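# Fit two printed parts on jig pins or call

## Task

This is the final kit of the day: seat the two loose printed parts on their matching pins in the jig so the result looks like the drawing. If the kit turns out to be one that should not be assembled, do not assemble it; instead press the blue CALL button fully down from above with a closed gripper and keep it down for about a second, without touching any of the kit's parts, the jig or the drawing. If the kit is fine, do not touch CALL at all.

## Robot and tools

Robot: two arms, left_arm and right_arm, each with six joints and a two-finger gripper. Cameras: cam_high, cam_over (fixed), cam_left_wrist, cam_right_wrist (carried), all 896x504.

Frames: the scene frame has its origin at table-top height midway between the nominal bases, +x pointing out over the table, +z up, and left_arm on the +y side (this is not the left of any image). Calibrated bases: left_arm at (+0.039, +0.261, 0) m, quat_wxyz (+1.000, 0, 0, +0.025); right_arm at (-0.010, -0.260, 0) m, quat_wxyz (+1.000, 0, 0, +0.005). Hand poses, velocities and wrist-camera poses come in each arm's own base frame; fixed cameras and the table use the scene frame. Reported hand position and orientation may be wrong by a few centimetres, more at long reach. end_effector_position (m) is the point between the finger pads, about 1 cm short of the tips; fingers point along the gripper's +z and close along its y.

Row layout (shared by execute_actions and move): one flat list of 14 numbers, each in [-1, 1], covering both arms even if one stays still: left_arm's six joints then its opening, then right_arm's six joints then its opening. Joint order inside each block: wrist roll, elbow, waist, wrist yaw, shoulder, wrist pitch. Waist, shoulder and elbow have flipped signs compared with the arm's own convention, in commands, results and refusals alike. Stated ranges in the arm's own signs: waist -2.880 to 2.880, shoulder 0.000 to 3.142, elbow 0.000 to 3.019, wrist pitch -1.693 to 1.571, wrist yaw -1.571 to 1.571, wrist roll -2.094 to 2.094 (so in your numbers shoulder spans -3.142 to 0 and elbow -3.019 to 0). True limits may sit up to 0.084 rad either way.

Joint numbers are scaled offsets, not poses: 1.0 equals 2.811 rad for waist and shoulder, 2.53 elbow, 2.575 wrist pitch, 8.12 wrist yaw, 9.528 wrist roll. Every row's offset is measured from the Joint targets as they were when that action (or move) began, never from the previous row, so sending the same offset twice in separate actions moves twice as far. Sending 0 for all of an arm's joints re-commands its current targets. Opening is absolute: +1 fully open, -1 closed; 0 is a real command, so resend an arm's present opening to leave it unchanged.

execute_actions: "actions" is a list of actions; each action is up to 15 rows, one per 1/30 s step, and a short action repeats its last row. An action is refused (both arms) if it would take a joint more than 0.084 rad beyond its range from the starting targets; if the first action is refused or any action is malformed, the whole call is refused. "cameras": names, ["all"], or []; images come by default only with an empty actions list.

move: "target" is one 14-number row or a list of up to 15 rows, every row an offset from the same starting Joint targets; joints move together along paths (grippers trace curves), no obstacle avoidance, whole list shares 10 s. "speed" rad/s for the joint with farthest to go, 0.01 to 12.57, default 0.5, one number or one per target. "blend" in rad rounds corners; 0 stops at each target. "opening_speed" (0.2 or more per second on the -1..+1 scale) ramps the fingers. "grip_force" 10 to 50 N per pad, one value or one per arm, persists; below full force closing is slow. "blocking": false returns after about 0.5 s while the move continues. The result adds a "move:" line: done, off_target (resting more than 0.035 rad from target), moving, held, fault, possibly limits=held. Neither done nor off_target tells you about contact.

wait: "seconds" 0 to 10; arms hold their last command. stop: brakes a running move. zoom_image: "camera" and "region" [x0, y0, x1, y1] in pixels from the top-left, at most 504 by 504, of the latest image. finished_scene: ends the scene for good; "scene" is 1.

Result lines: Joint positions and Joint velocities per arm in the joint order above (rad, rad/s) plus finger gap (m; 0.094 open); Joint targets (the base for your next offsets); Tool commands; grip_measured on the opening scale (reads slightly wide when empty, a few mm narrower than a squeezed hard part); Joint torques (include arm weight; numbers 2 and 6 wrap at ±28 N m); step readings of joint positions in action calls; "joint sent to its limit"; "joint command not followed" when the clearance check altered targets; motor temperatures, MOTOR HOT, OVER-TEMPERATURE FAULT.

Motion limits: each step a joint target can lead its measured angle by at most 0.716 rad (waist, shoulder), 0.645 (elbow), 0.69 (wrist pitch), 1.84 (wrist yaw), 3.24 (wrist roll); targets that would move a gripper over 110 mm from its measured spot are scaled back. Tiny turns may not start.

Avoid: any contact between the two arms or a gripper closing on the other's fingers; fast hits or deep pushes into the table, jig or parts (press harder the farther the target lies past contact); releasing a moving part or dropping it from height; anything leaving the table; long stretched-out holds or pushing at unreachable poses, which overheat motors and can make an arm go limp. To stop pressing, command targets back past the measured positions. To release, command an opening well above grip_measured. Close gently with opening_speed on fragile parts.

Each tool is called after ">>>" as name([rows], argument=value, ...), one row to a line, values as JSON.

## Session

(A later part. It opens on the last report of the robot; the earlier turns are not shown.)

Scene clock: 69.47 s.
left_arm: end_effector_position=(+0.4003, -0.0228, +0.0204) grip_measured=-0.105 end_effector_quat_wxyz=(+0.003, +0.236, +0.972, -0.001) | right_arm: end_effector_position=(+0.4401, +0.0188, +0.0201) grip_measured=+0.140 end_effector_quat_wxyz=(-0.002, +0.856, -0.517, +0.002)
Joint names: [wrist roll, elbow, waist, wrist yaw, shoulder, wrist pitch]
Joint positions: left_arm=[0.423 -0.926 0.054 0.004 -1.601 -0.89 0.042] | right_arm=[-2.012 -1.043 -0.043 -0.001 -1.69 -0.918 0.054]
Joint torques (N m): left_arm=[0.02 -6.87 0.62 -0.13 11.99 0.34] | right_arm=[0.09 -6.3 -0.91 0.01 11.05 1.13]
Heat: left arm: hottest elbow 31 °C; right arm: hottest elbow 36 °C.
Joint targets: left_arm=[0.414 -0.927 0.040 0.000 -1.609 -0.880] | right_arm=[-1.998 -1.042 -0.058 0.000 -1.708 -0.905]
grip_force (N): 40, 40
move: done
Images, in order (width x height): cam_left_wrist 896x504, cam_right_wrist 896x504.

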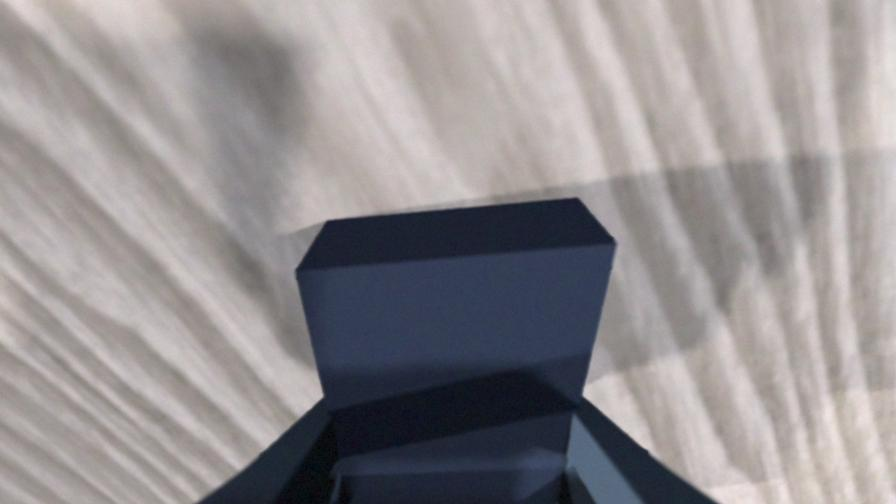

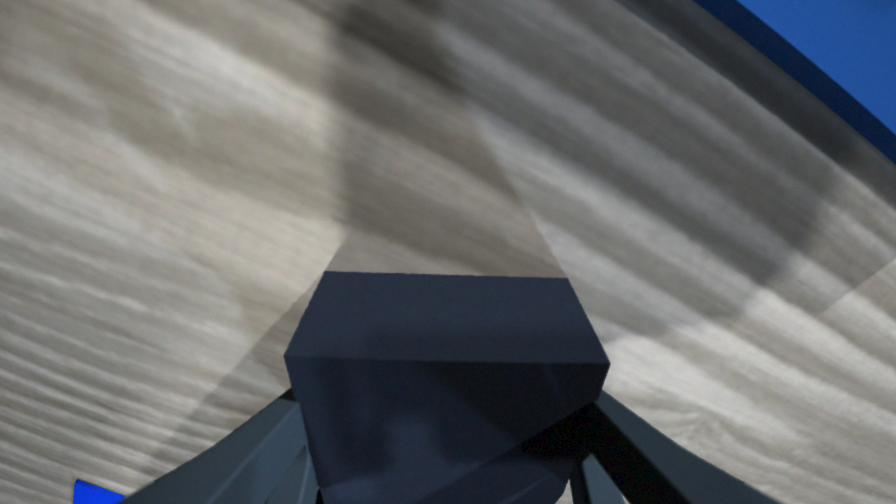

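>>> move([
  [0, -0.0282, 0, 0, 0.0247, -0.0559, -0.3, 0, -0.0281, 0, 0, 0.0295, -0.061, -0.12],
  [0, -0.0565, 0, 0, 0.0494, -0.1118, -0.3, 0.0706, -0.0838, -0.0747, 0, 0.0206, -0.1049, -0.12],
], speed=[0.2, 0.5], blend=[0.05, 0], cameras=["all"])

Scene clock: 76.87 s.
left_arm: end_effector_position=(+0.3808, -0.0218, +0.0883) grip_measured=-0.106 end_effector_quat_wxyz=(-0.036, +0.236, +0.971, -0.008) | right_arm: end_effector_position=(+0.4406, +0.1160, +0.0936) grip_measured=+0.140 end_effector_quat_wxyz=(+0.012, +0.717, -0.697, -0.008)
Joint names: [wrist roll, elbow, waist, wrist yaw, shoulder, wrist pitch]
Joint positions: left_arm=[0.423 -1.013 0.054 0.004 -1.496 -1.16 0.042] | right_arm=[-1.34 -1.206 -0.258 -0.001 -1.643 -1.163 0.054]
Joint torques (N m): left_arm=[0.04 -12.46 1.26 -0.18 14.27 -0.42] | right_arm=[0.05 -10.67 -0.85 0 12.63 0.14]
Heat: left arm: hottest elbow 31 °C; right arm: hottest elbow 36 °C.
Joint targets: left_arm=[0.414 -1.070 0.040 0.000 -1.470 -1.168] | right_arm=[-1.325 -1.254 -0.268 0.000 -1.650 -1.175]
grip_force (N): 40, 40
move: off_target (left_arm, right_arm); left_arm: the elbow is farthest, 0.057 rad from its target; right_arm: the elbow is farthest, 0.048 rad from its target

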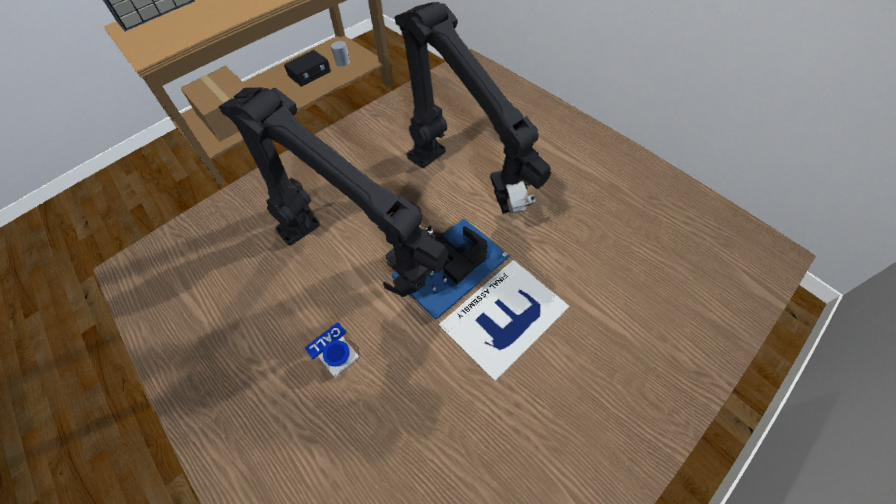

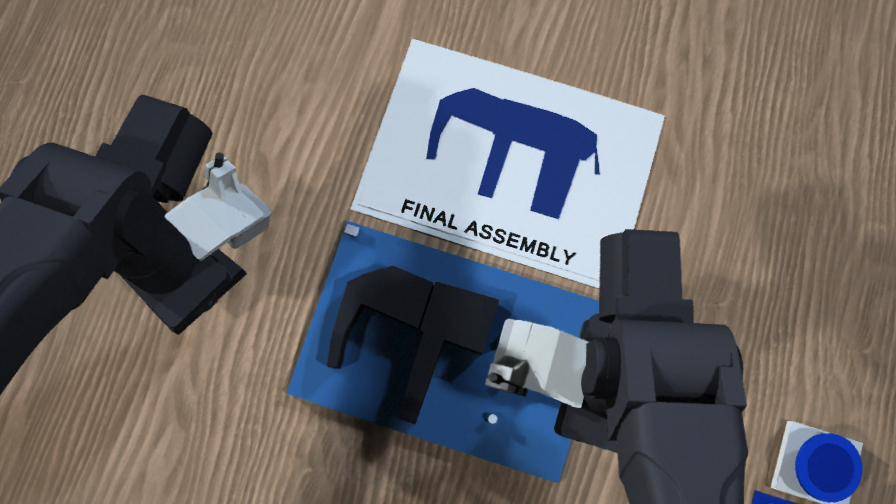

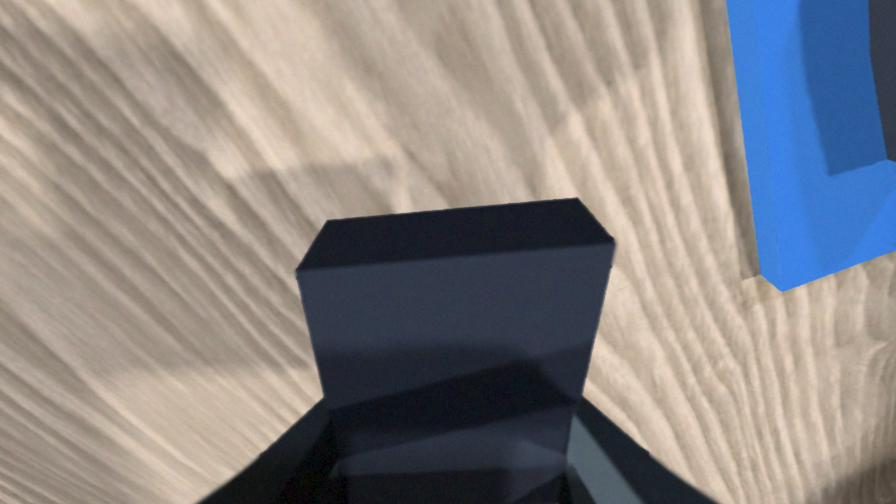

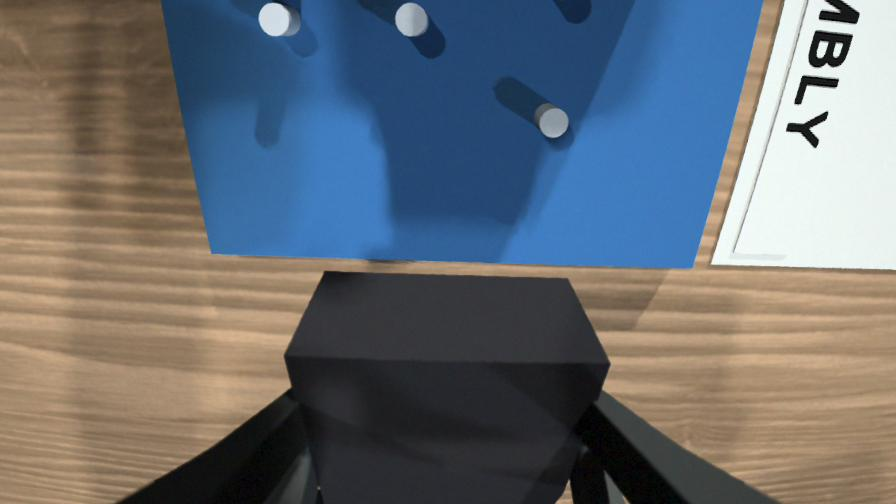

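>>> zoom_image(camera="cam_right_wrist", region=[200, 0, 660, 260])

Scaled by 1.096 from the camera's 896x504 image, which has a finer 1280x720 frame.

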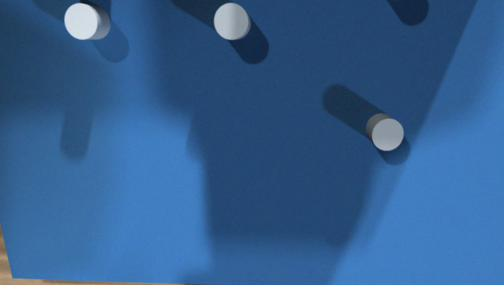

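>>> move(target=[0, 0, 0, 0, 0, 0, -0.3, 0.00892, -0.0399, -0.0302, 0, -0.0459, 0.0299, -0.12], speed=0.25, cameras=["cam_over", "cam_right_wrist", "cam_left_wrist"])

Scene clock: 83.80 s.
left_arm: end_effector_position=(+0.3808, -0.0218, +0.0883) grip_measured=-0.106 end_effector_quat_wxyz=(-0.036, +0.236, +0.971, -0.008) | right_arm: end_effector_position=(+0.4743, +0.1704, +0.0711) grip_measured=+0.140 end_effector_quat_wxyz=(+0.000, +0.718, -0.696, -0.001)
Joint names: [wrist roll, elbow, waist, wrist yaw, shoulder, wrist pitch]
Joint positions: left_arm=[0.423 -1.013 0.054 0.004 -1.496 -1.16 0.042] | right_arm=[-1.255 -1.306 -0.345 -0.001 -1.766 -1.111 0.054]
Joint torques (N m): left_arm=[0 -12.45 0.38 -0.12 14.45 -0.39] | right_arm=[0.11 -10.65 0.21 0 14.33 1.2]
Heat: left arm: hottest elbow 32 °C; right arm: hottest elbow 36 °C.
Joint targets: left_arm=[0.414 -1.070 0.040 0.000 -1.470 -1.168] | right_arm=[-1.240 -1.355 -0.353 0.000 -1.779 -1.098]
grip_force (N): 40, 40
move: off_target (left_arm, right_arm); left_arm: the elbow is farthest, 0.057 rad from its target; right_arm: the elbow is farthest, 0.049 rad from its target
Images, in order (width x height): cam_over 896x504, cam_left_wrist 896x504, cam_right_wrist 896x504.

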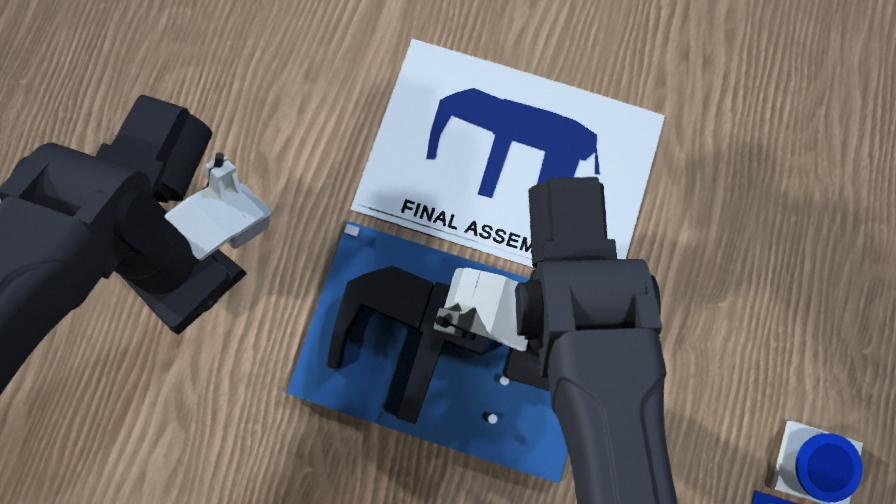

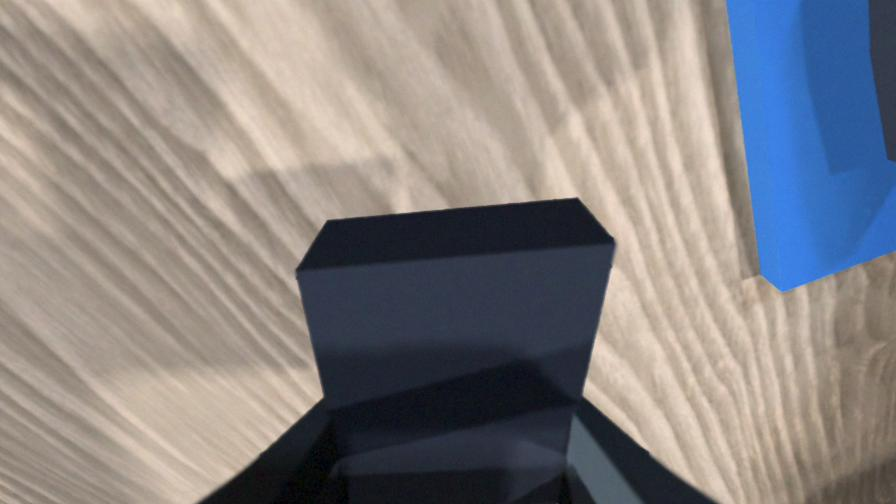

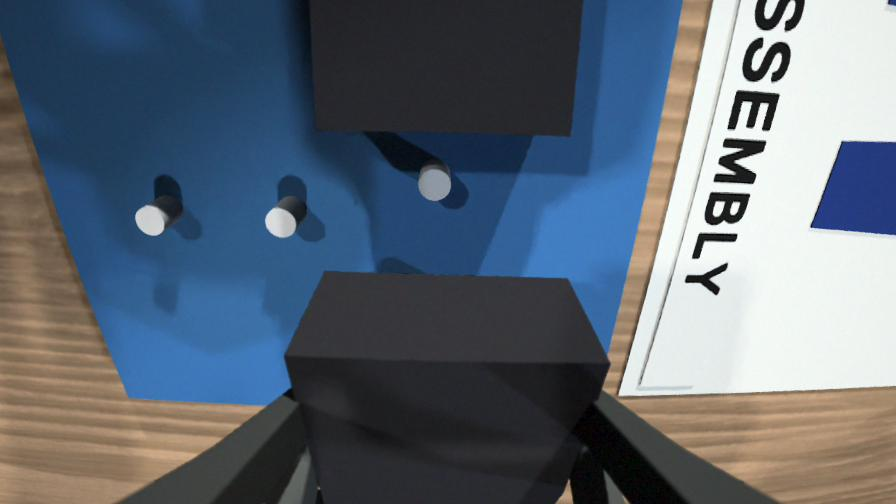

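>>> zoom_image(camera="cam_right_wrist", region=[270, 60, 630, 380])

>>> zoom_image(camera="cam_right_wrist", region=[100, 140, 480, 300])

Scaled by 1.400 from the camera's 896x504 image, which has a finer 1280x720 frame.

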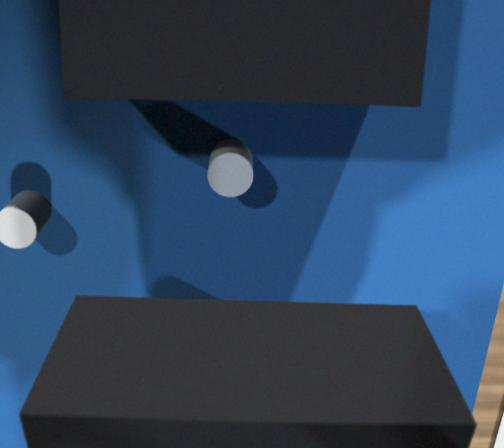

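Scaled by 1.326 from the camera's 896x504 image, which has a finer 1280x720 frame.

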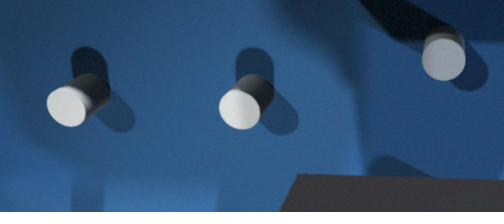

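>>> move(target=[0, 0, 0, 0, 0, 0, -0.3, 0.0042, 0.0227, -0.0146, 0, -0.01245, 0.0184, -0.12], speed=0.1, cameras=["cam_right_wrist"])

>>> zoom_image(camera="cam_right_wrist", region=[250, 180, 650, 400])

Scene clock: 89.50 s.
left_arm: end_effector_position=(+0.3808, -0.0218, +0.0883) grip_measured=-0.106 end_effector_quat_wxyz=(-0.036, +0.236, +0.971, -0.008) | right_arm: end_effector_position=(+0.4729, +0.1901, +0.0533) grip_measured=+0.140 end_effector_quat_wxyz=(-0.004, +0.717, -0.697, +0.001)
Joint names: [wrist roll, elbow, waist, wrist yaw, shoulder, wrist pitch]
Joint positions: left_arm=[0.423 -1.013 0.054 0.004 -1.496 -1.16 0.042] | right_arm=[-1.215 -1.296 -0.383 -0.001 -1.796 -1.063 0.054]
Joint torques (N m): left_arm=[0.02 -12.46 0.56 -0.18 14.51 -0.34] | right_arm=[0.07 -7.1 -0.67 0.01 14.04 1.28]
Heat: left arm: hottest elbow 33 °C; right arm: hottest elbow 36 °C.
Joint targets: left_arm=[0.414 -1.070 0.040 0.000 -1.470 -1.168] | right_arm=[-1.200 -1.298 -0.394 0.000 -1.814 -1.050]
grip_force (N): 40, 40
move: off_target (left_arm); left_arm: the elbow is farthest, 0.057 rad from its target
Images, in order (width x height): cam_right_wrist 896x504.

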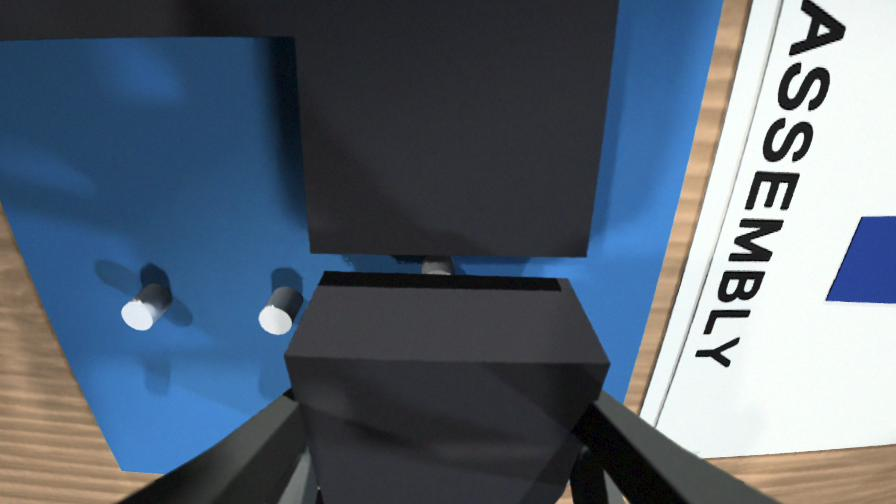

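Scaled by 1.260 from the camera's 896x504 image, which has a finer 1280x720 frame.

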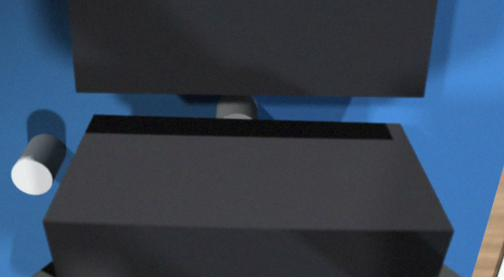

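>>> move(target=[0, 0, 0, 0, 0, 0, -0.3, 0, -0.02075, -0.0039, 0, -0.0038, 0.0016, -0.12], speed=0.1, cameras=["cam_right_wrist"])

>>> zoom_image(camera="cam_right_wrist", region=[250, 200, 650, 400])

Scene clock: 96.83 s.
left_arm: end_effector_position=(+0.3808, -0.0218, +0.0883) grip_measured=-0.106 end_effector_quat_wxyz=(-0.036, +0.236, +0.971, -0.008) | right_arm: end_effector_position=(+0.4737, +0.1948, +0.0504) grip_measured=+0.140 end_effector_quat_wxyz=(-0.003, +0.719, -0.695, +0.001)
Joint names: [wrist roll, elbow, waist, wrist yaw, shoulder, wrist pitch]
Joint positions: left_arm=[0.423 -1.013 0.054 0.004 -1.496 -1.16 0.042] | right_arm=[-1.214 -1.302 -0.391 -0.001 -1.806 -1.06 0.054]
Joint torques (N m): left_arm=[0.03 -12.37 0.44 -0.15 14.33 -0.39] | right_arm=[0.09 -10.48 -0.73 0.01 14.15 1.22]
Heat: left arm: hottest elbow 34 °C; right arm: hottest elbow 36 °C.
Joint targets: left_arm=[0.414 -1.070 0.040 0.000 -1.470 -1.168] | right_arm=[-1.200 -1.350 -0.405 0.000 -1.825 -1.046]
grip_force (N): 40, 40
move: off_target (left_arm, right_arm); left_arm: the elbow is farthest, 0.057 rad from its target; right_arm: the elbow is farthest, 0.049 rad from its target
Images, in order (width x height): cam_right_wrist 896x504.

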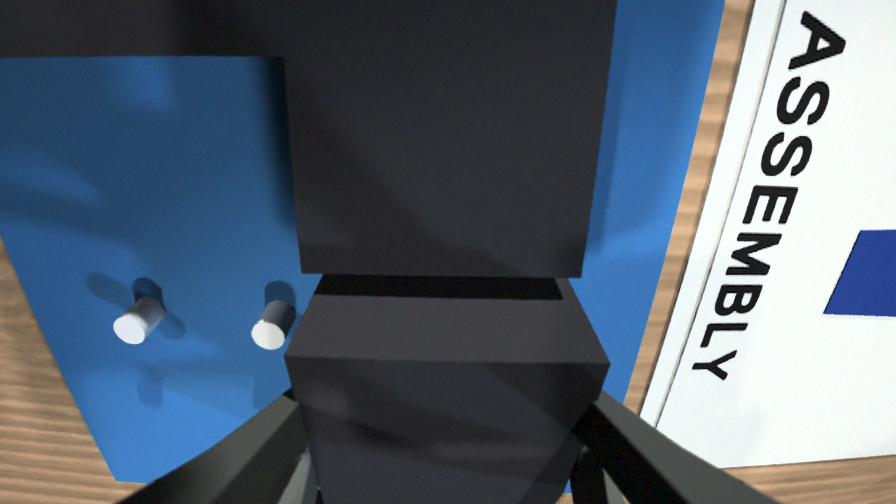

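Scaled by 1.260 from the camera's 896x504 image, which has a finer 1280x720 frame.

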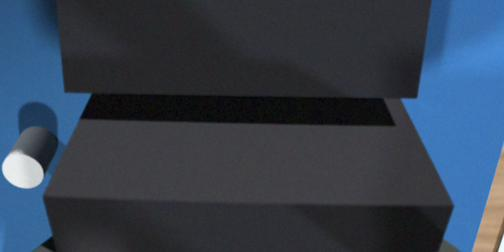

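>>> move(target=[0, 0, 0, 0, 0, 0, -0.3, 0.00084, 0.0174, -0.00374, 0, -0.0007, 0.0008, -0.12], speed=0.05, cameras=["cam_right_wrist"])

>>> zoom_image(camera="cam_right_wrist", region=[270, 230, 630, 390])

Scene clock: 99.93 s.
left_arm: end_effector_position=(+0.3808, -0.0218, +0.0883) grip_measured=-0.106 end_effector_quat_wxyz=(-0.036, +0.236, +0.971, -0.008) | right_arm: end_effector_position=(+0.4722, +0.1997, +0.0502) grip_measured=+0.140 end_effector_quat_wxyz=(-0.004, +0.720, -0.694, +0.001)
Joint names: [wrist roll, elbow, waist, wrist yaw, shoulder, wrist pitch]
Joint positions: left_arm=[0.423 -1.013 0.054 0.004 -1.496 -1.16 0.042] | right_arm=[-1.207 -1.302 -0.401 -0.001 -1.806 -1.057 0.054]
Joint torques (N m): left_arm=[0.02 -12.46 0.09 -0.15 14.68 -0.4] | right_arm=[0.09 -7.34 -0.73 -0.01 14.1 1.2]
Heat: left arm: hottest elbow 34 °C; right arm: hottest elbow 36 °C.
Joint targets: left_arm=[0.414 -1.070 0.040 0.000 -1.470 -1.168] | right_arm=[-1.192 -1.306 -0.415 0.000 -1.827 -1.044]
grip_force (N): 40, 40
move: off_target (left_arm); left_arm: the elbow is farthest, 0.057 rad from its target
Images, in order (width x height): cam_right_wrist 896x504.

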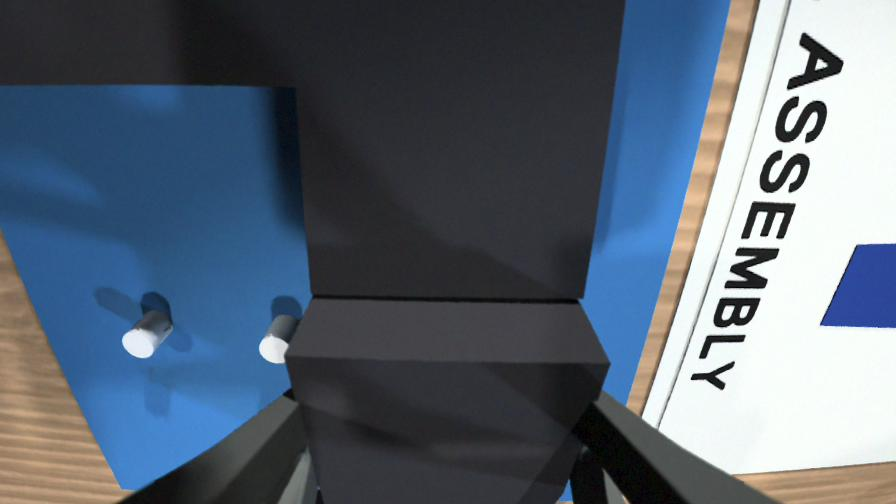

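Scaled by 1.400 from the camera's 896x504 image, which has a finer 1280x720 frame.

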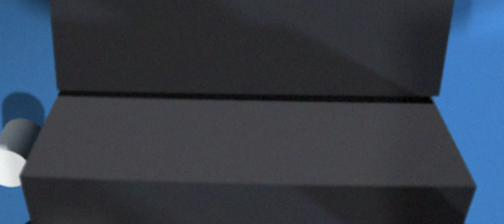

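>>> move([
  [0, 0, 0, 0, 0, 0, -0.3, 0, -0.01885, -0.0012, 0, -0.0007, 0, -0.12],
  [0, 0, 0, 0, 0, 0, -0.3, 0, -0.001, -0.0012, 0, -0.0007, 0, -0.12],
], speed=0.06, cameras=["cam_right_wrist"])

>>> zoom_image(camera="cam_right_wrist", region=[270, 230, 630, 390])

Scene clock: 105.27 s.
left_arm: end_effector_position=(+0.3808, -0.0218, +0.0883) grip_measured=-0.106 end_effector_quat_wxyz=(-0.036, +0.236, +0.971, -0.008) | right_arm: end_effector_position=(+0.4716, +0.2008, +0.0495) grip_measured=+0.140 end_effector_quat_wxyz=(-0.004, +0.721, -0.693, +0.001)
Joint names: [wrist roll, elbow, waist, wrist yaw, shoulder, wrist pitch]
Joint positions: left_arm=[0.423 -1.013 0.054 0.004 -1.496 -1.16 0.042] | right_arm=[-1.206 -1.302 -0.403 -0.001 -1.808 -1.057 0.054]
Joint torques (N m): left_arm=[-0.04 -12.42 0.44 -0.17 14.39 -0.31] | right_arm=[0.08 -7.47 -0.91 0.01 13.86 1.24]
Motor temperatures (°C): left_arm=[26 35 24 25 27 23 25] | right_arm=[24 36 23 22 30 24 27]
Heat: left arm: hottest elbow 35 °C; right arm: hottest elbow 36 °C.
Joint targets: left_arm=[0.414 -1.070 0.040 0.000 -1.470 -1.168] | right_arm=[-1.192 -1.309 -0.418 0.000 -1.829 -1.044]
grip_force (N): 40, 40
move: off_target (left_arm); left_arm: the elbow is farthest, 0.057 rad from its target
Images, in order (width x height): cam_right_wrist 896x504.

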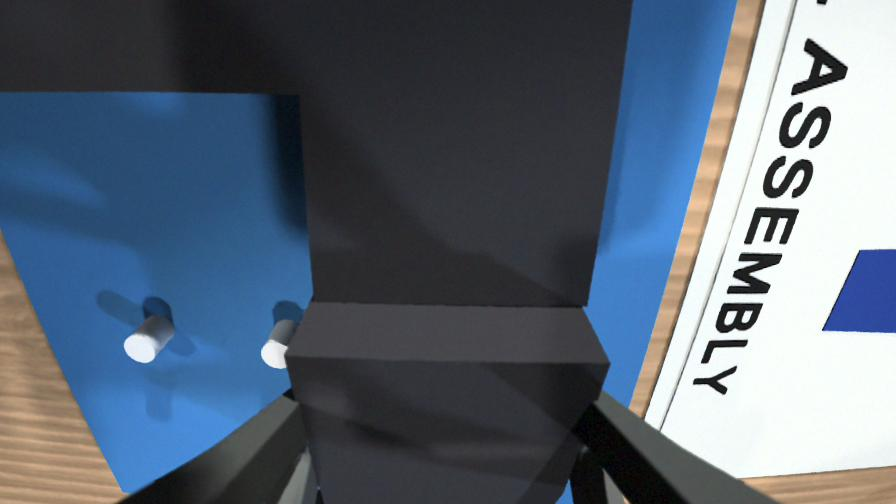

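Scaled by 1.400 from the camera's 896x504 image, which has a finer 1280x720 frame.

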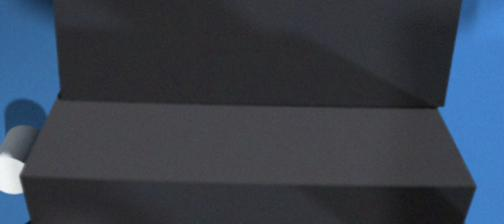

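>>> move(target=[0, 0, 0, 0, 0, 0, -0.3, 0, 0.00415, -0.0004, 0, -0.003, 0.006, -0.12], speed=0.03, cameras=["cam_right_wrist"])

>>> zoom_image(camera="cam_right_wrist", region=[270, 230, 630, 390])

Scene clock: 109.50 s.
left_arm: end_effector_position=(+0.3808, -0.0218, +0.0883) grip_measured=-0.106 end_effector_quat_wxyz=(-0.036, +0.236, +0.971, -0.008) | right_arm: end_effector_position=(+0.4729, +0.2009, +0.0437) grip_measured=+0.140 end_effector_quat_wxyz=(-0.004, +0.721, -0.693, +0.002)
Joint names: [wrist roll, elbow, waist, wrist yaw, shoulder, wrist pitch]
Joint positions: left_arm=[0.423 -1.013 0.054 0.004 -1.496 -1.16 0.042] | right_arm=[-1.206 -1.298 -0.403 0.001 -1.817 -1.043 0.054]
Joint torques (N m): left_arm=[0.01 -12.6 0.56 -0.13 14.39 -0.42] | right_arm=[0.09 -7.01 -0.91 -0.09 14.1 1.25]
Heat: left arm: hottest elbow 35 °C; right arm: hottest elbow 36 °C.
Joint targets: left_arm=[0.414 -1.070 0.040 0.000 -1.470 -1.168] | right_arm=[-1.192 -1.298 -0.420 0.000 -1.837 -1.029]
grip_force (N): 40, 40
move: off_target (left_arm); left_arm: the elbow is farthest, 0.057 rad from its target
Images, in order (width x height): cam_right_wrist 896x504.

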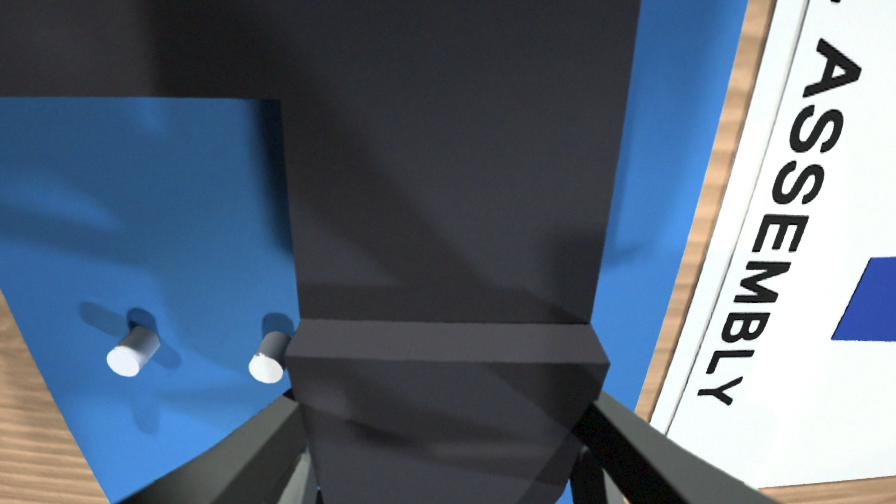

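Scaled by 1.400 from the camera's 896x504 image, which has a finer 1280x720 frame.

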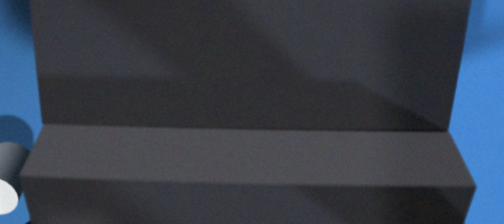

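>>> move(target=[0, 0, 0, 0, 0, 0, -0.3, 0, 0.0049, 0, 0, -0.0037, 0.0087, -0.12], speed=0.03, cameras=["cam_right_wrist", "cam_over", "cam_high"])

>>> zoom_image(camera="cam_right_wrist", region=[270, 230, 630, 390])

Scene clock: 111.90 s.
left_arm: end_effector_position=(+0.3808, -0.0218, +0.0883) grip_measured=-0.106 end_effector_quat_wxyz=(-0.036, +0.236, +0.971, -0.008) | right_arm: end_effector_position=(+0.4731, +0.2010, +0.0424) grip_measured=+0.140 end_effector_quat_wxyz=(-0.005, +0.721, -0.693, +0.003)
Joint names: [wrist roll, elbow, waist, wrist yaw, shoulder, wrist pitch]
Joint positions: left_arm=[0.423 -1.013 0.054 0.004 -1.496 -1.16 0.042] | right_arm=[-1.206 -1.294 -0.403 0.001 -1.817 -1.036 0.054]
Joint torques (N m): left_arm=[0.02 -12.37 0.38 -0.15 14.33 -0.46] | right_arm=[0.08 -6.39 -1.14 -0.09 13.1 1.96]
Heat: left arm: hottest elbow 36 °C; right arm: hottest elbow 36 °C.
Joint targets: left_arm=[0.414 -1.070 0.040 0.000 -1.470 -1.168] | right_arm=[-1.192 -1.286 -0.420 0.000 -1.847 -1.007]
grip_force (N): 40, 40
move: off_target (left_arm); left_arm: the elbow is farthest, 0.057 rad from its target
Images, in order (width x height): cam_high 896x504, cam_over 896x504, cam_right_wrist 896x504.

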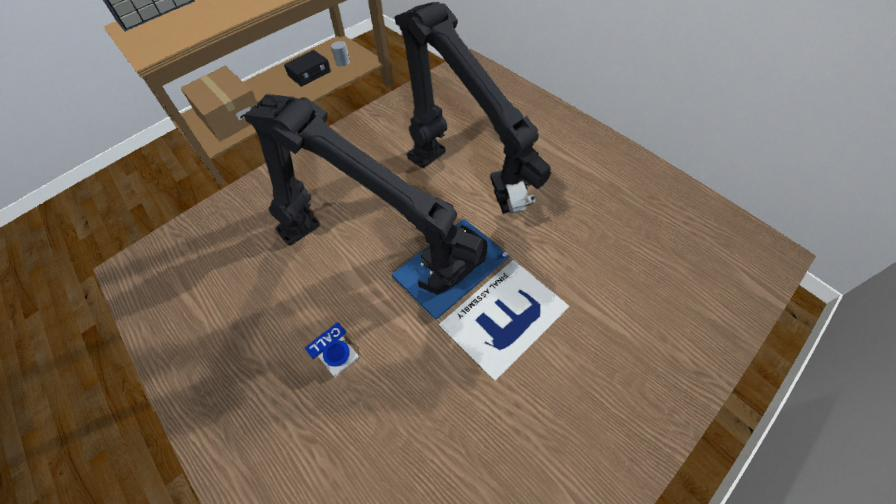

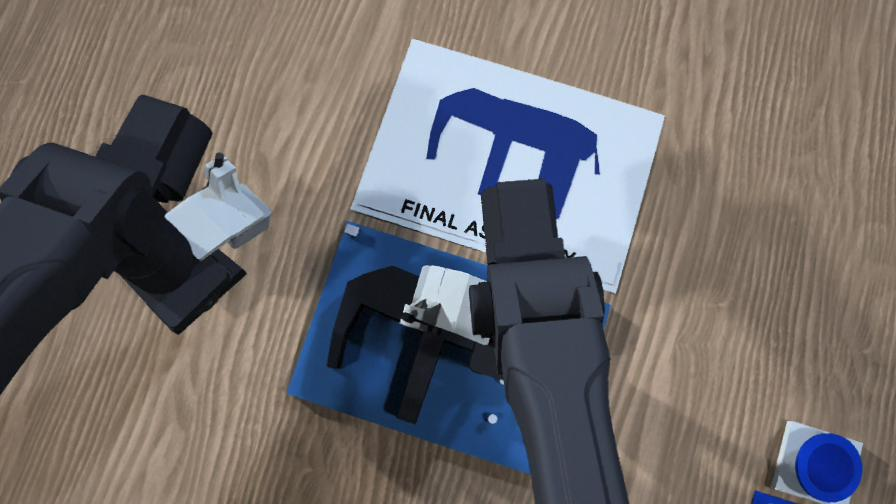

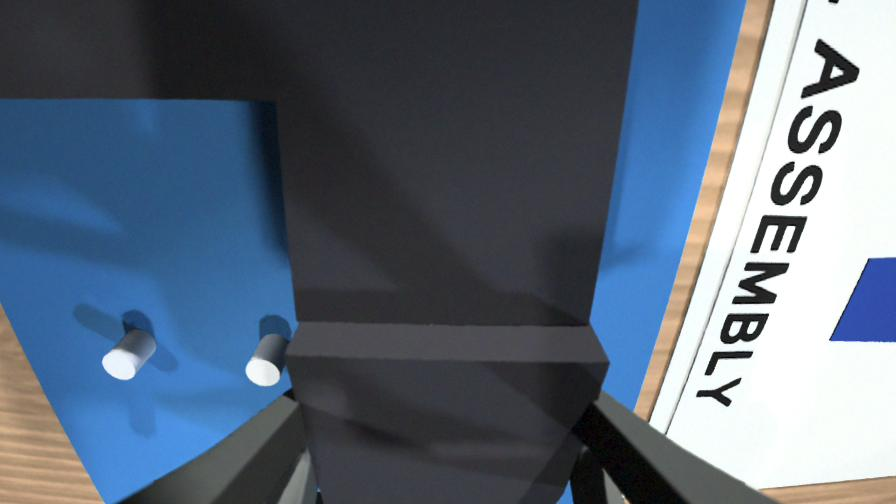

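Scaled by 1.400 from the camera's 896x504 image, which has a finer 1280x720 frame.

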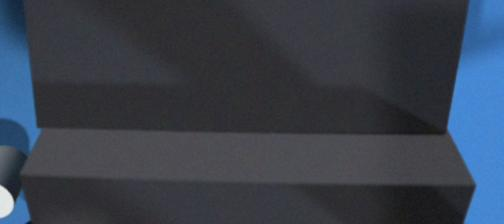

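>>> move(target=[0, 0, 0, 0, 0, 0, -0.3, 0, -0.0045, -0.0008, 0, 0.00996, -0.019, -0.12], speed=0.06, cameras=["cam_right_wrist"])

>>> zoom_image(camera="cam_right_wrist", region=[270, 230, 630, 390])

Scene clock: 116.90 s.
left_arm: end_effector_position=(+0.3808, -0.0218, +0.0883) grip_measured=-0.106 end_effector_quat_wxyz=(-0.036, +0.236, +0.971, -0.008) | right_arm: end_effector_position=(+0.4726, +0.2010, +0.0424) grip_measured=+0.140 end_effector_quat_wxyz=(-0.005, +0.721, -0.693, +0.003)
Joint names: [wrist roll, elbow, waist, wrist yaw, shoulder, wrist pitch]
Joint positions: left_arm=[0.423 -1.013 0.054 0.004 -1.496 -1.16 0.042] | right_arm=[-1.206 -1.294 -0.403 0.001 -1.817 -1.037 0.054]
Joint torques (N m): left_arm=[0 -12.51 0.44 -0.14 14.15 -0.46] | right_arm=[0.1 -7.21 -1.14 -0.1 15.74 0.03]
Heat: left arm: hottest elbow 36 °C; right arm: hottest elbow 36 °C.
Joint targets: left_arm=[0.414 -1.070 0.040 0.000 -1.470 -1.168] | right_arm=[-1.192 -1.298 -0.422 0.000 -1.820 -1.056]
grip_force (N): 40, 40
move: off_target (left_arm); left_arm: the elbow is farthest, 0.057 rad from its target
Images, in order (width x height): cam_right_wrist 896x504.

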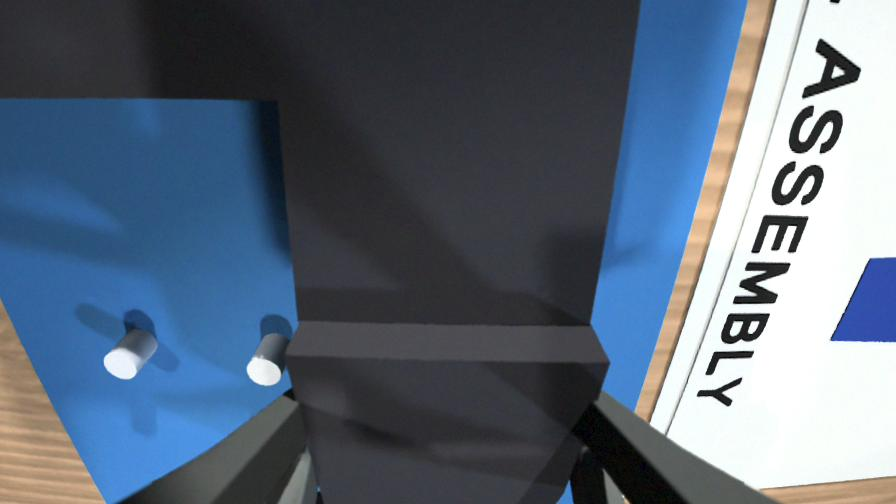

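Scaled by 1.400 from the camera's 896x504 image, which has a finer 1280x720 frame.

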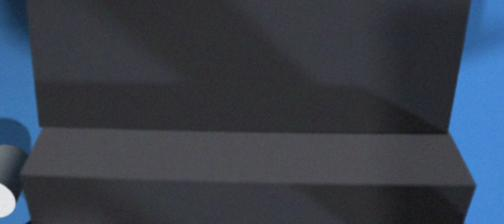

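>>> move(target=[0,0,0,0,0,0,-0.3,0,-0.0198,0,0,0.00142,-0.0035,-0.12], speed=0.1, cameras=["cam_right_wrist"])

Scene clock: 124.73 s.
left_arm: end_effector_position=(+0.3808, -0.0218, +0.0883) grip_measured=-0.106 end_effector_quat_wxyz=(-0.036, +0.236, +0.971, -0.008) | right_arm: end_effector_position=(+0.4699, +0.2011, +0.0436) grip_measured=+0.140 end_effector_quat_wxyz=(+0.001, +0.722, -0.692, +0.000)
Joint names: [wrist roll, elbow, waist, wrist yaw, shoulder, wrist pitch]
Joint positions: left_arm=[0.423 -1.013 0.054 0.004 -1.496 -1.16 0.042] | right_arm=[-1.206 -1.297 -0.406 0.001 -1.817 -1.053 0.054]
Joint torques (N m): left_arm=[0.03 -12.36 0.21 -0.16 14.1 -0.42] | right_arm=[0.09 -10.48 -1.08 -0.1 16.09 0.32]
Heat: left arm: hottest elbow 37 °C; right arm: hottest elbow 35 °C.
Joint targets: left_arm=[0.414 -1.070 0.040 0.000 -1.470 -1.168] | right_arm=[-1.192 -1.347 -0.422 -0.001 -1.815 -1.064]
grip_force (N): 40, 40
move: off_target (left_arm, right_arm); left_arm: the elbow is farthest, 0.057 rad from its target; right_arm: the elbow is farthest, 0.051 rad from its target
Images, in order (width x height): cam_right_wrist 896x504.

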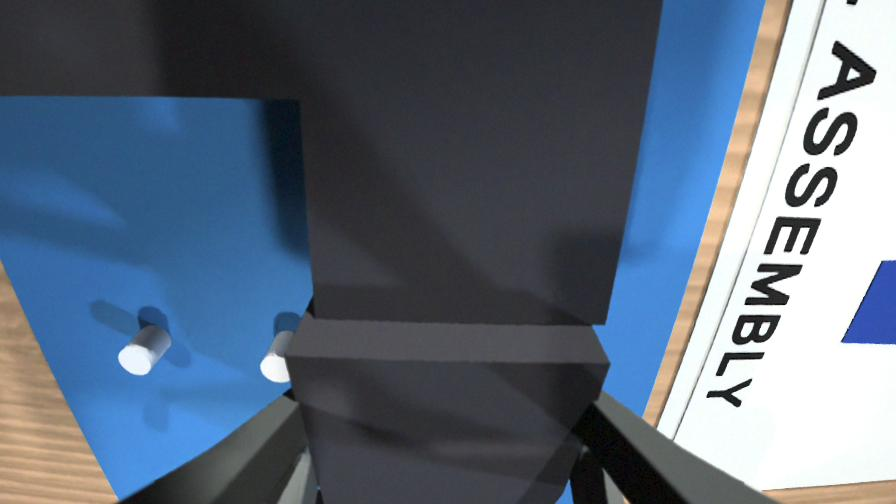

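>>> move(target=[0,0,0,0,0,0,-0.3,0,-0.0016,0,0,0.0025,0,-0.12], speed=0.1)

Scene clock: 126.20 s.
left_arm: end_effector_position=(+0.3808, -0.0218, +0.0883) grip_measured=-0.106 end_effector_quat_wxyz=(-0.036, +0.236, +0.971, -0.008) | right_arm: end_effector_position=(+0.4702, +0.2012, +0.0441) grip_measured=+0.140 end_effector_quat_wxyz=(+0.001, +0.722, -0.692, +0.000)
Joint names: [wrist roll, elbow, waist, wrist yaw, shoulder, wrist pitch]
Joint positions: left_arm=[0.423 -1.013 0.054 0.004 -1.496 -1.16 0.042] | right_arm=[-1.206 -1.299 -0.406 0.001 -1.817 -1.054 0.054]
Joint torques (N m): left_arm=[0.05 -12.38 0.15 -0.18 14.74 -0.35] | right_arm=[0.08 -10.77 -1.03 -0.11 16.79 0.29]
Heat: left arm: hottest elbow 37 °C; right arm: hottest elbow 36 °C.
Joint targets: left_arm=[0.414 -1.070 0.040 0.000 -1.470 -1.168] | right_arm=[-1.192 -1.351 -0.422 -0.001 -1.808 -1.064]
grip_force (N): 40, 40
move: off_target (left_arm, right_arm); left_arm: the elbow is farthest, 0.057 rad from its target; right_arm: the elbow is farthest, 0.052 rad from its target

>>> move(target=[0,0,0,0,0,0,-0.3,0,0,0,0,0.002,0,-0.12], speed=0.1)

Scene clock: 127.23 s.
left_arm: end_effector_position=(+0.3808, -0.0218, +0.0883) grip_measured=-0.106 end_effector_quat_wxyz=(-0.036, +0.236, +0.971, -0.008) | right_arm: end_effector_position=(+0.4702, +0.2012, +0.0441) grip_measured=+0.140 end_effector_quat_wxyz=(+0.001, +0.722, -0.692, +0.000)
Joint names: [wrist roll, elbow, waist, wrist yaw, shoulder, wrist pitch]
Joint positions: left_arm=[0.423 -1.013 0.054 0.004 -1.496 -1.16 0.042] | right_arm=[-1.206 -1.299 -0.406 0.001 -1.817 -1.054 0.054]
Joint torques (N m): left_arm=[0 -12.46 -0.03 -0.13 14.62 -0.46] | right_arm=[0.09 -10.71 -0.97 -0.1 17.26 0.31]
Heat: left arm: hottest elbow 37 °C; right arm: hottest elbow 36 °C.
Joint targets: left_arm=[0.414 -1.070 0.040 0.000 -1.470 -1.168] | right_arm=[-1.192 -1.351 -0.422 -0.001 -1.803 -1.064]
grip_force (N): 40, 40
move: off_target (left_arm, right_arm); left_arm: the elbow is farthest, 0.057 rad from its target; right_arm: the elbow is farthest, 0.052 rad from its target

>>> move(target=[0,0,0,0,0,0,-0.3,0,0,0,0,0.0021,0,-0.12], speed=0.1)

Scene clock: 128.17 s.
left_arm: end_effector_position=(+0.3808, -0.0218, +0.0883) grip_measured=-0.106 end_effector_quat_wxyz=(-0.036, +0.236, +0.971, -0.008) | right_arm: end_effector_position=(+0.4702, +0.2012, +0.0441) grip_measured=+0.140 end_effector_quat_wxyz=(+0.001, +0.722, -0.692, +0.000)
Joint names: [wrist roll, elbow, waist, wrist yaw, shoulder, wrist pitch]
Joint positions: left_arm=[0.423 -1.013 0.054 0.004 -1.496 -1.16 0.042] | right_arm=[-1.206 -1.299 -0.406 0.001 -1.817 -1.054 0.054]
Joint torques (N m): left_arm=[0.01 -12.4 0.5 -0.17 14.39 -0.49] | right_arm=[0.09 -10.69 -1.14 -0.1 17.55 0.29]
Heat: left arm: hottest elbow 37 °C; right arm: hottest elbow 36 °C.
Joint targets: left_arm=[0.414 -1.070 0.040 0.000 -1.470 -1.168] | right_arm=[-1.192 -1.351 -0.422 -0.001 -1.797 -1.064]
grip_force (N): 40, 40
move: off_target (left_arm, right_arm); left_arm: the elbow is farthest, 0.057 rad from its target; right_arm: the elbow is farthest, 0.052 rad from its target

>>> move(target=[0,0,0,0,0,0,-0.3,0,0,0,0,0.0032,0,-0.12], speed=0.1)

Scene clock: 129.27 s.
left_arm: end_effector_position=(+0.3808, -0.0218, +0.0883) grip_measured=-0.106 end_effector_quat_wxyz=(-0.036, +0.236, +0.971, -0.008) | right_arm: end_effector_position=(+0.4706, +0.2012, +0.0461) grip_measured=+0.140 end_effector_quat_wxyz=(-0.001, +0.722, -0.692, +0.001)
Joint names: [wrist roll, elbow, waist, wrist yaw, shoulder, wrist pitch]
Joint positions: left_arm=[0.423 -1.013 0.054 0.004 -1.496 -1.16 0.042] | right_arm=[-1.206 -1.299 -0.406 0.002 -1.813 -1.054 0.054]
Joint torques (N m): left_arm=[0.03 -12.57 0.56 -0.14 14.39 -0.34] | right_arm=[0.09 -10.73 -1.14 -0.13 18.26 0.24]
Heat: left arm: hottest elbow 37 °C; right arm: hottest elbow 37 °C.
Joint targets: left_arm=[0.414 -1.070 0.040 0.000 -1.470 -1.168] | right_arm=[-1.192 -1.351 -0.422 0.000 -1.788 -1.064]
grip_force (N): 40, 40
move: off_target (left_arm, right_arm); left_arm: the elbow is farthest, 0.057 rad from its target; right_arm: the elbow is farthest, 0.052 rad from its target

>>> move(target=[0,0,0,0,0,0,-0.3,0,0.01976,0,0,-0.01387,0.01126,-0.12], speed=0.1, cameras=["cam_right_wrist"])

Scene clock: 131.13 s.
left_arm: end_effector_position=(+0.3808, -0.0218, +0.0883) grip_measured=-0.106 end_effector_quat_wxyz=(-0.036, +0.236, +0.971, -0.008) | right_arm: end_effector_position=(+0.4706, +0.2012, +0.0461) grip_measured=+0.140 end_effector_quat_wxyz=(-0.001, +0.722, -0.692, +0.001)
Joint names: [wrist roll, elbow, waist, wrist yaw, shoulder, wrist pitch]
Joint positions: left_arm=[0.423 -1.013 0.054 0.004 -1.496 -1.16 0.042] | right_arm=[-1.206 -1.299 -0.406 0.002 -1.813 -1.054 0.054]
Joint torques (N m): left_arm=[0.03 -12.49 0.26 -0.12 13.68 -0.35] | right_arm=[0.09 -7.06 -0.97 -0.12 14.68 1.32]
Heat: left arm: hottest elbow 37 °C; right arm: hottest elbow 37 °C.
Joint targets: left_arm=[0.414 -1.070 0.040 0.000 -1.470 -1.168] | right_arm=[-1.192 -1.301 -0.422 0.000 -1.827 -1.035]
grip_force (N): 40, 40
move: off_target (left_arm); left_arm: the elbow is farthest, 0.057 rad from its target
Images, in order (width x height): cam_right_wrist 896x504.

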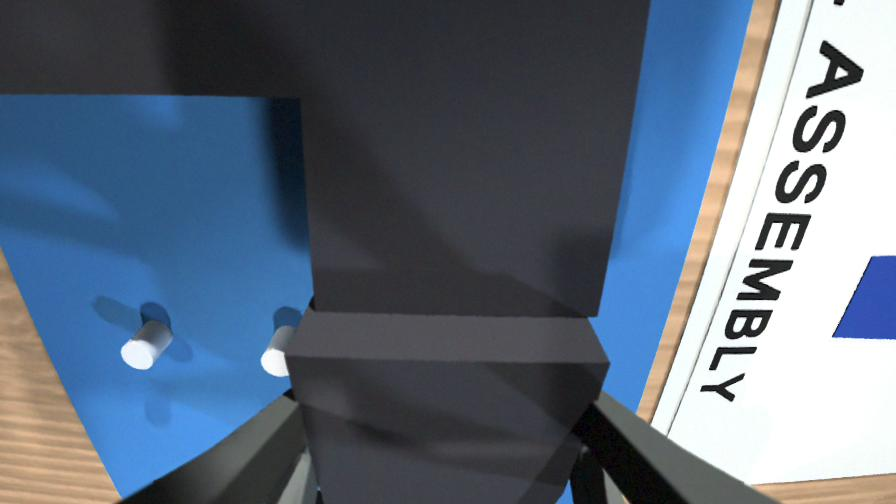

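>>> move(target=[0,0,0,0,0,0,-0.3,0,0.00652,0,0,-0.00626,0.01126,-0.12], speed=0.03, cameras=["cam_right_wrist"])

Scene clock: 132.70 s.
left_arm: end_effector_position=(+0.3808, -0.0218, +0.0883) grip_measured=-0.106 end_effector_quat_wxyz=(-0.036, +0.236, +0.971, -0.008) | right_arm: end_effector_position=(+0.4712, +0.2012, +0.0426) grip_measured=+0.140 end_effector_quat_wxyz=(-0.005, +0.722, -0.692, +0.004)
Joint names: [wrist roll, elbow, waist, wrist yaw, shoulder, wrist pitch]
Joint positions: left_arm=[0.423 -1.013 0.054 0.004 -1.496 -1.16 0.042] | right_arm=[-1.206 -1.289 -0.406 0.004 -1.814 -1.035 0.054]
Joint torques (N m): left_arm=[-0.01 -12.45 0.44 -0.15 13.98 -0.32] | right_arm=[0.08 -6.64 -1.14 -0.18 13.04 1.83]
Heat: left arm: hottest elbow 37 °C; right arm: hottest elbow 37 °C.
Joint targets: left_arm=[0.414 -1.070 0.040 0.000 -1.470 -1.168] | right_arm=[-1.192 -1.285 -0.422 0.000 -1.844 -1.006]
grip_force (N): 40, 40
move: off_target (left_arm); left_arm: the elbow is farthest, 0.057 rad from its target
Images, in order (width x height): cam_right_wrist 896x504.

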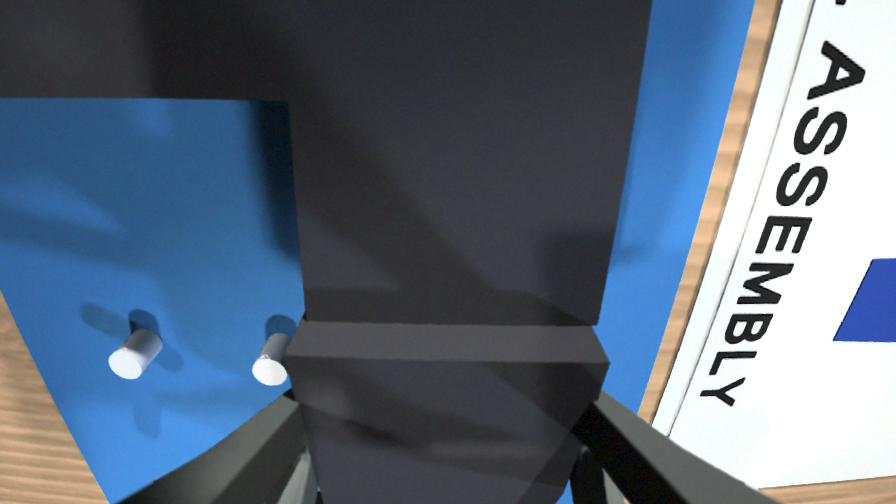

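>>> zoom_image(camera="cam_right_wrist", region=[270, 270, 390, 390])

>>> zoom_image(camera="cam_right_wrist", region=[540, 270, 660, 390])

Scaled by 4.200 from the camera's 896x504 image, which has a finer 1280x720 frame.

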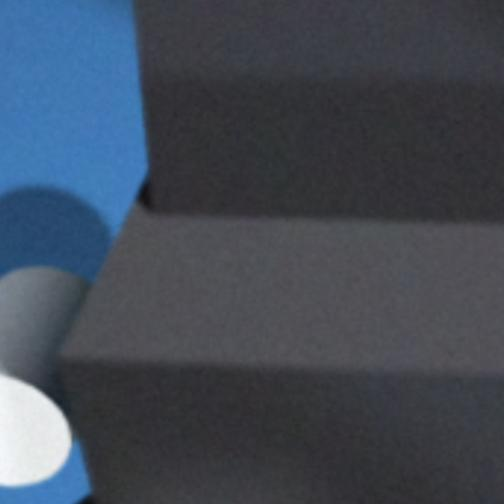

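Scaled by 4.200 from the camera's 896x504 image, which has a finer 1280x720 frame.

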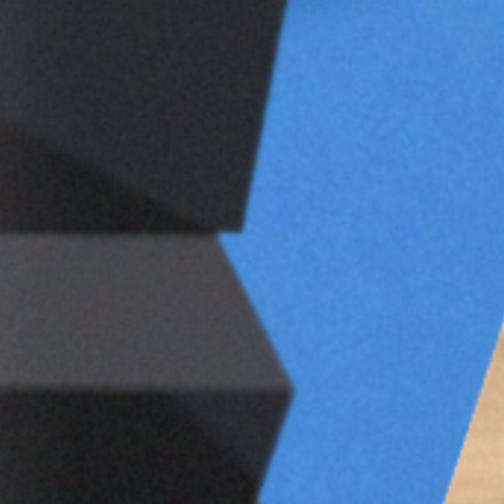

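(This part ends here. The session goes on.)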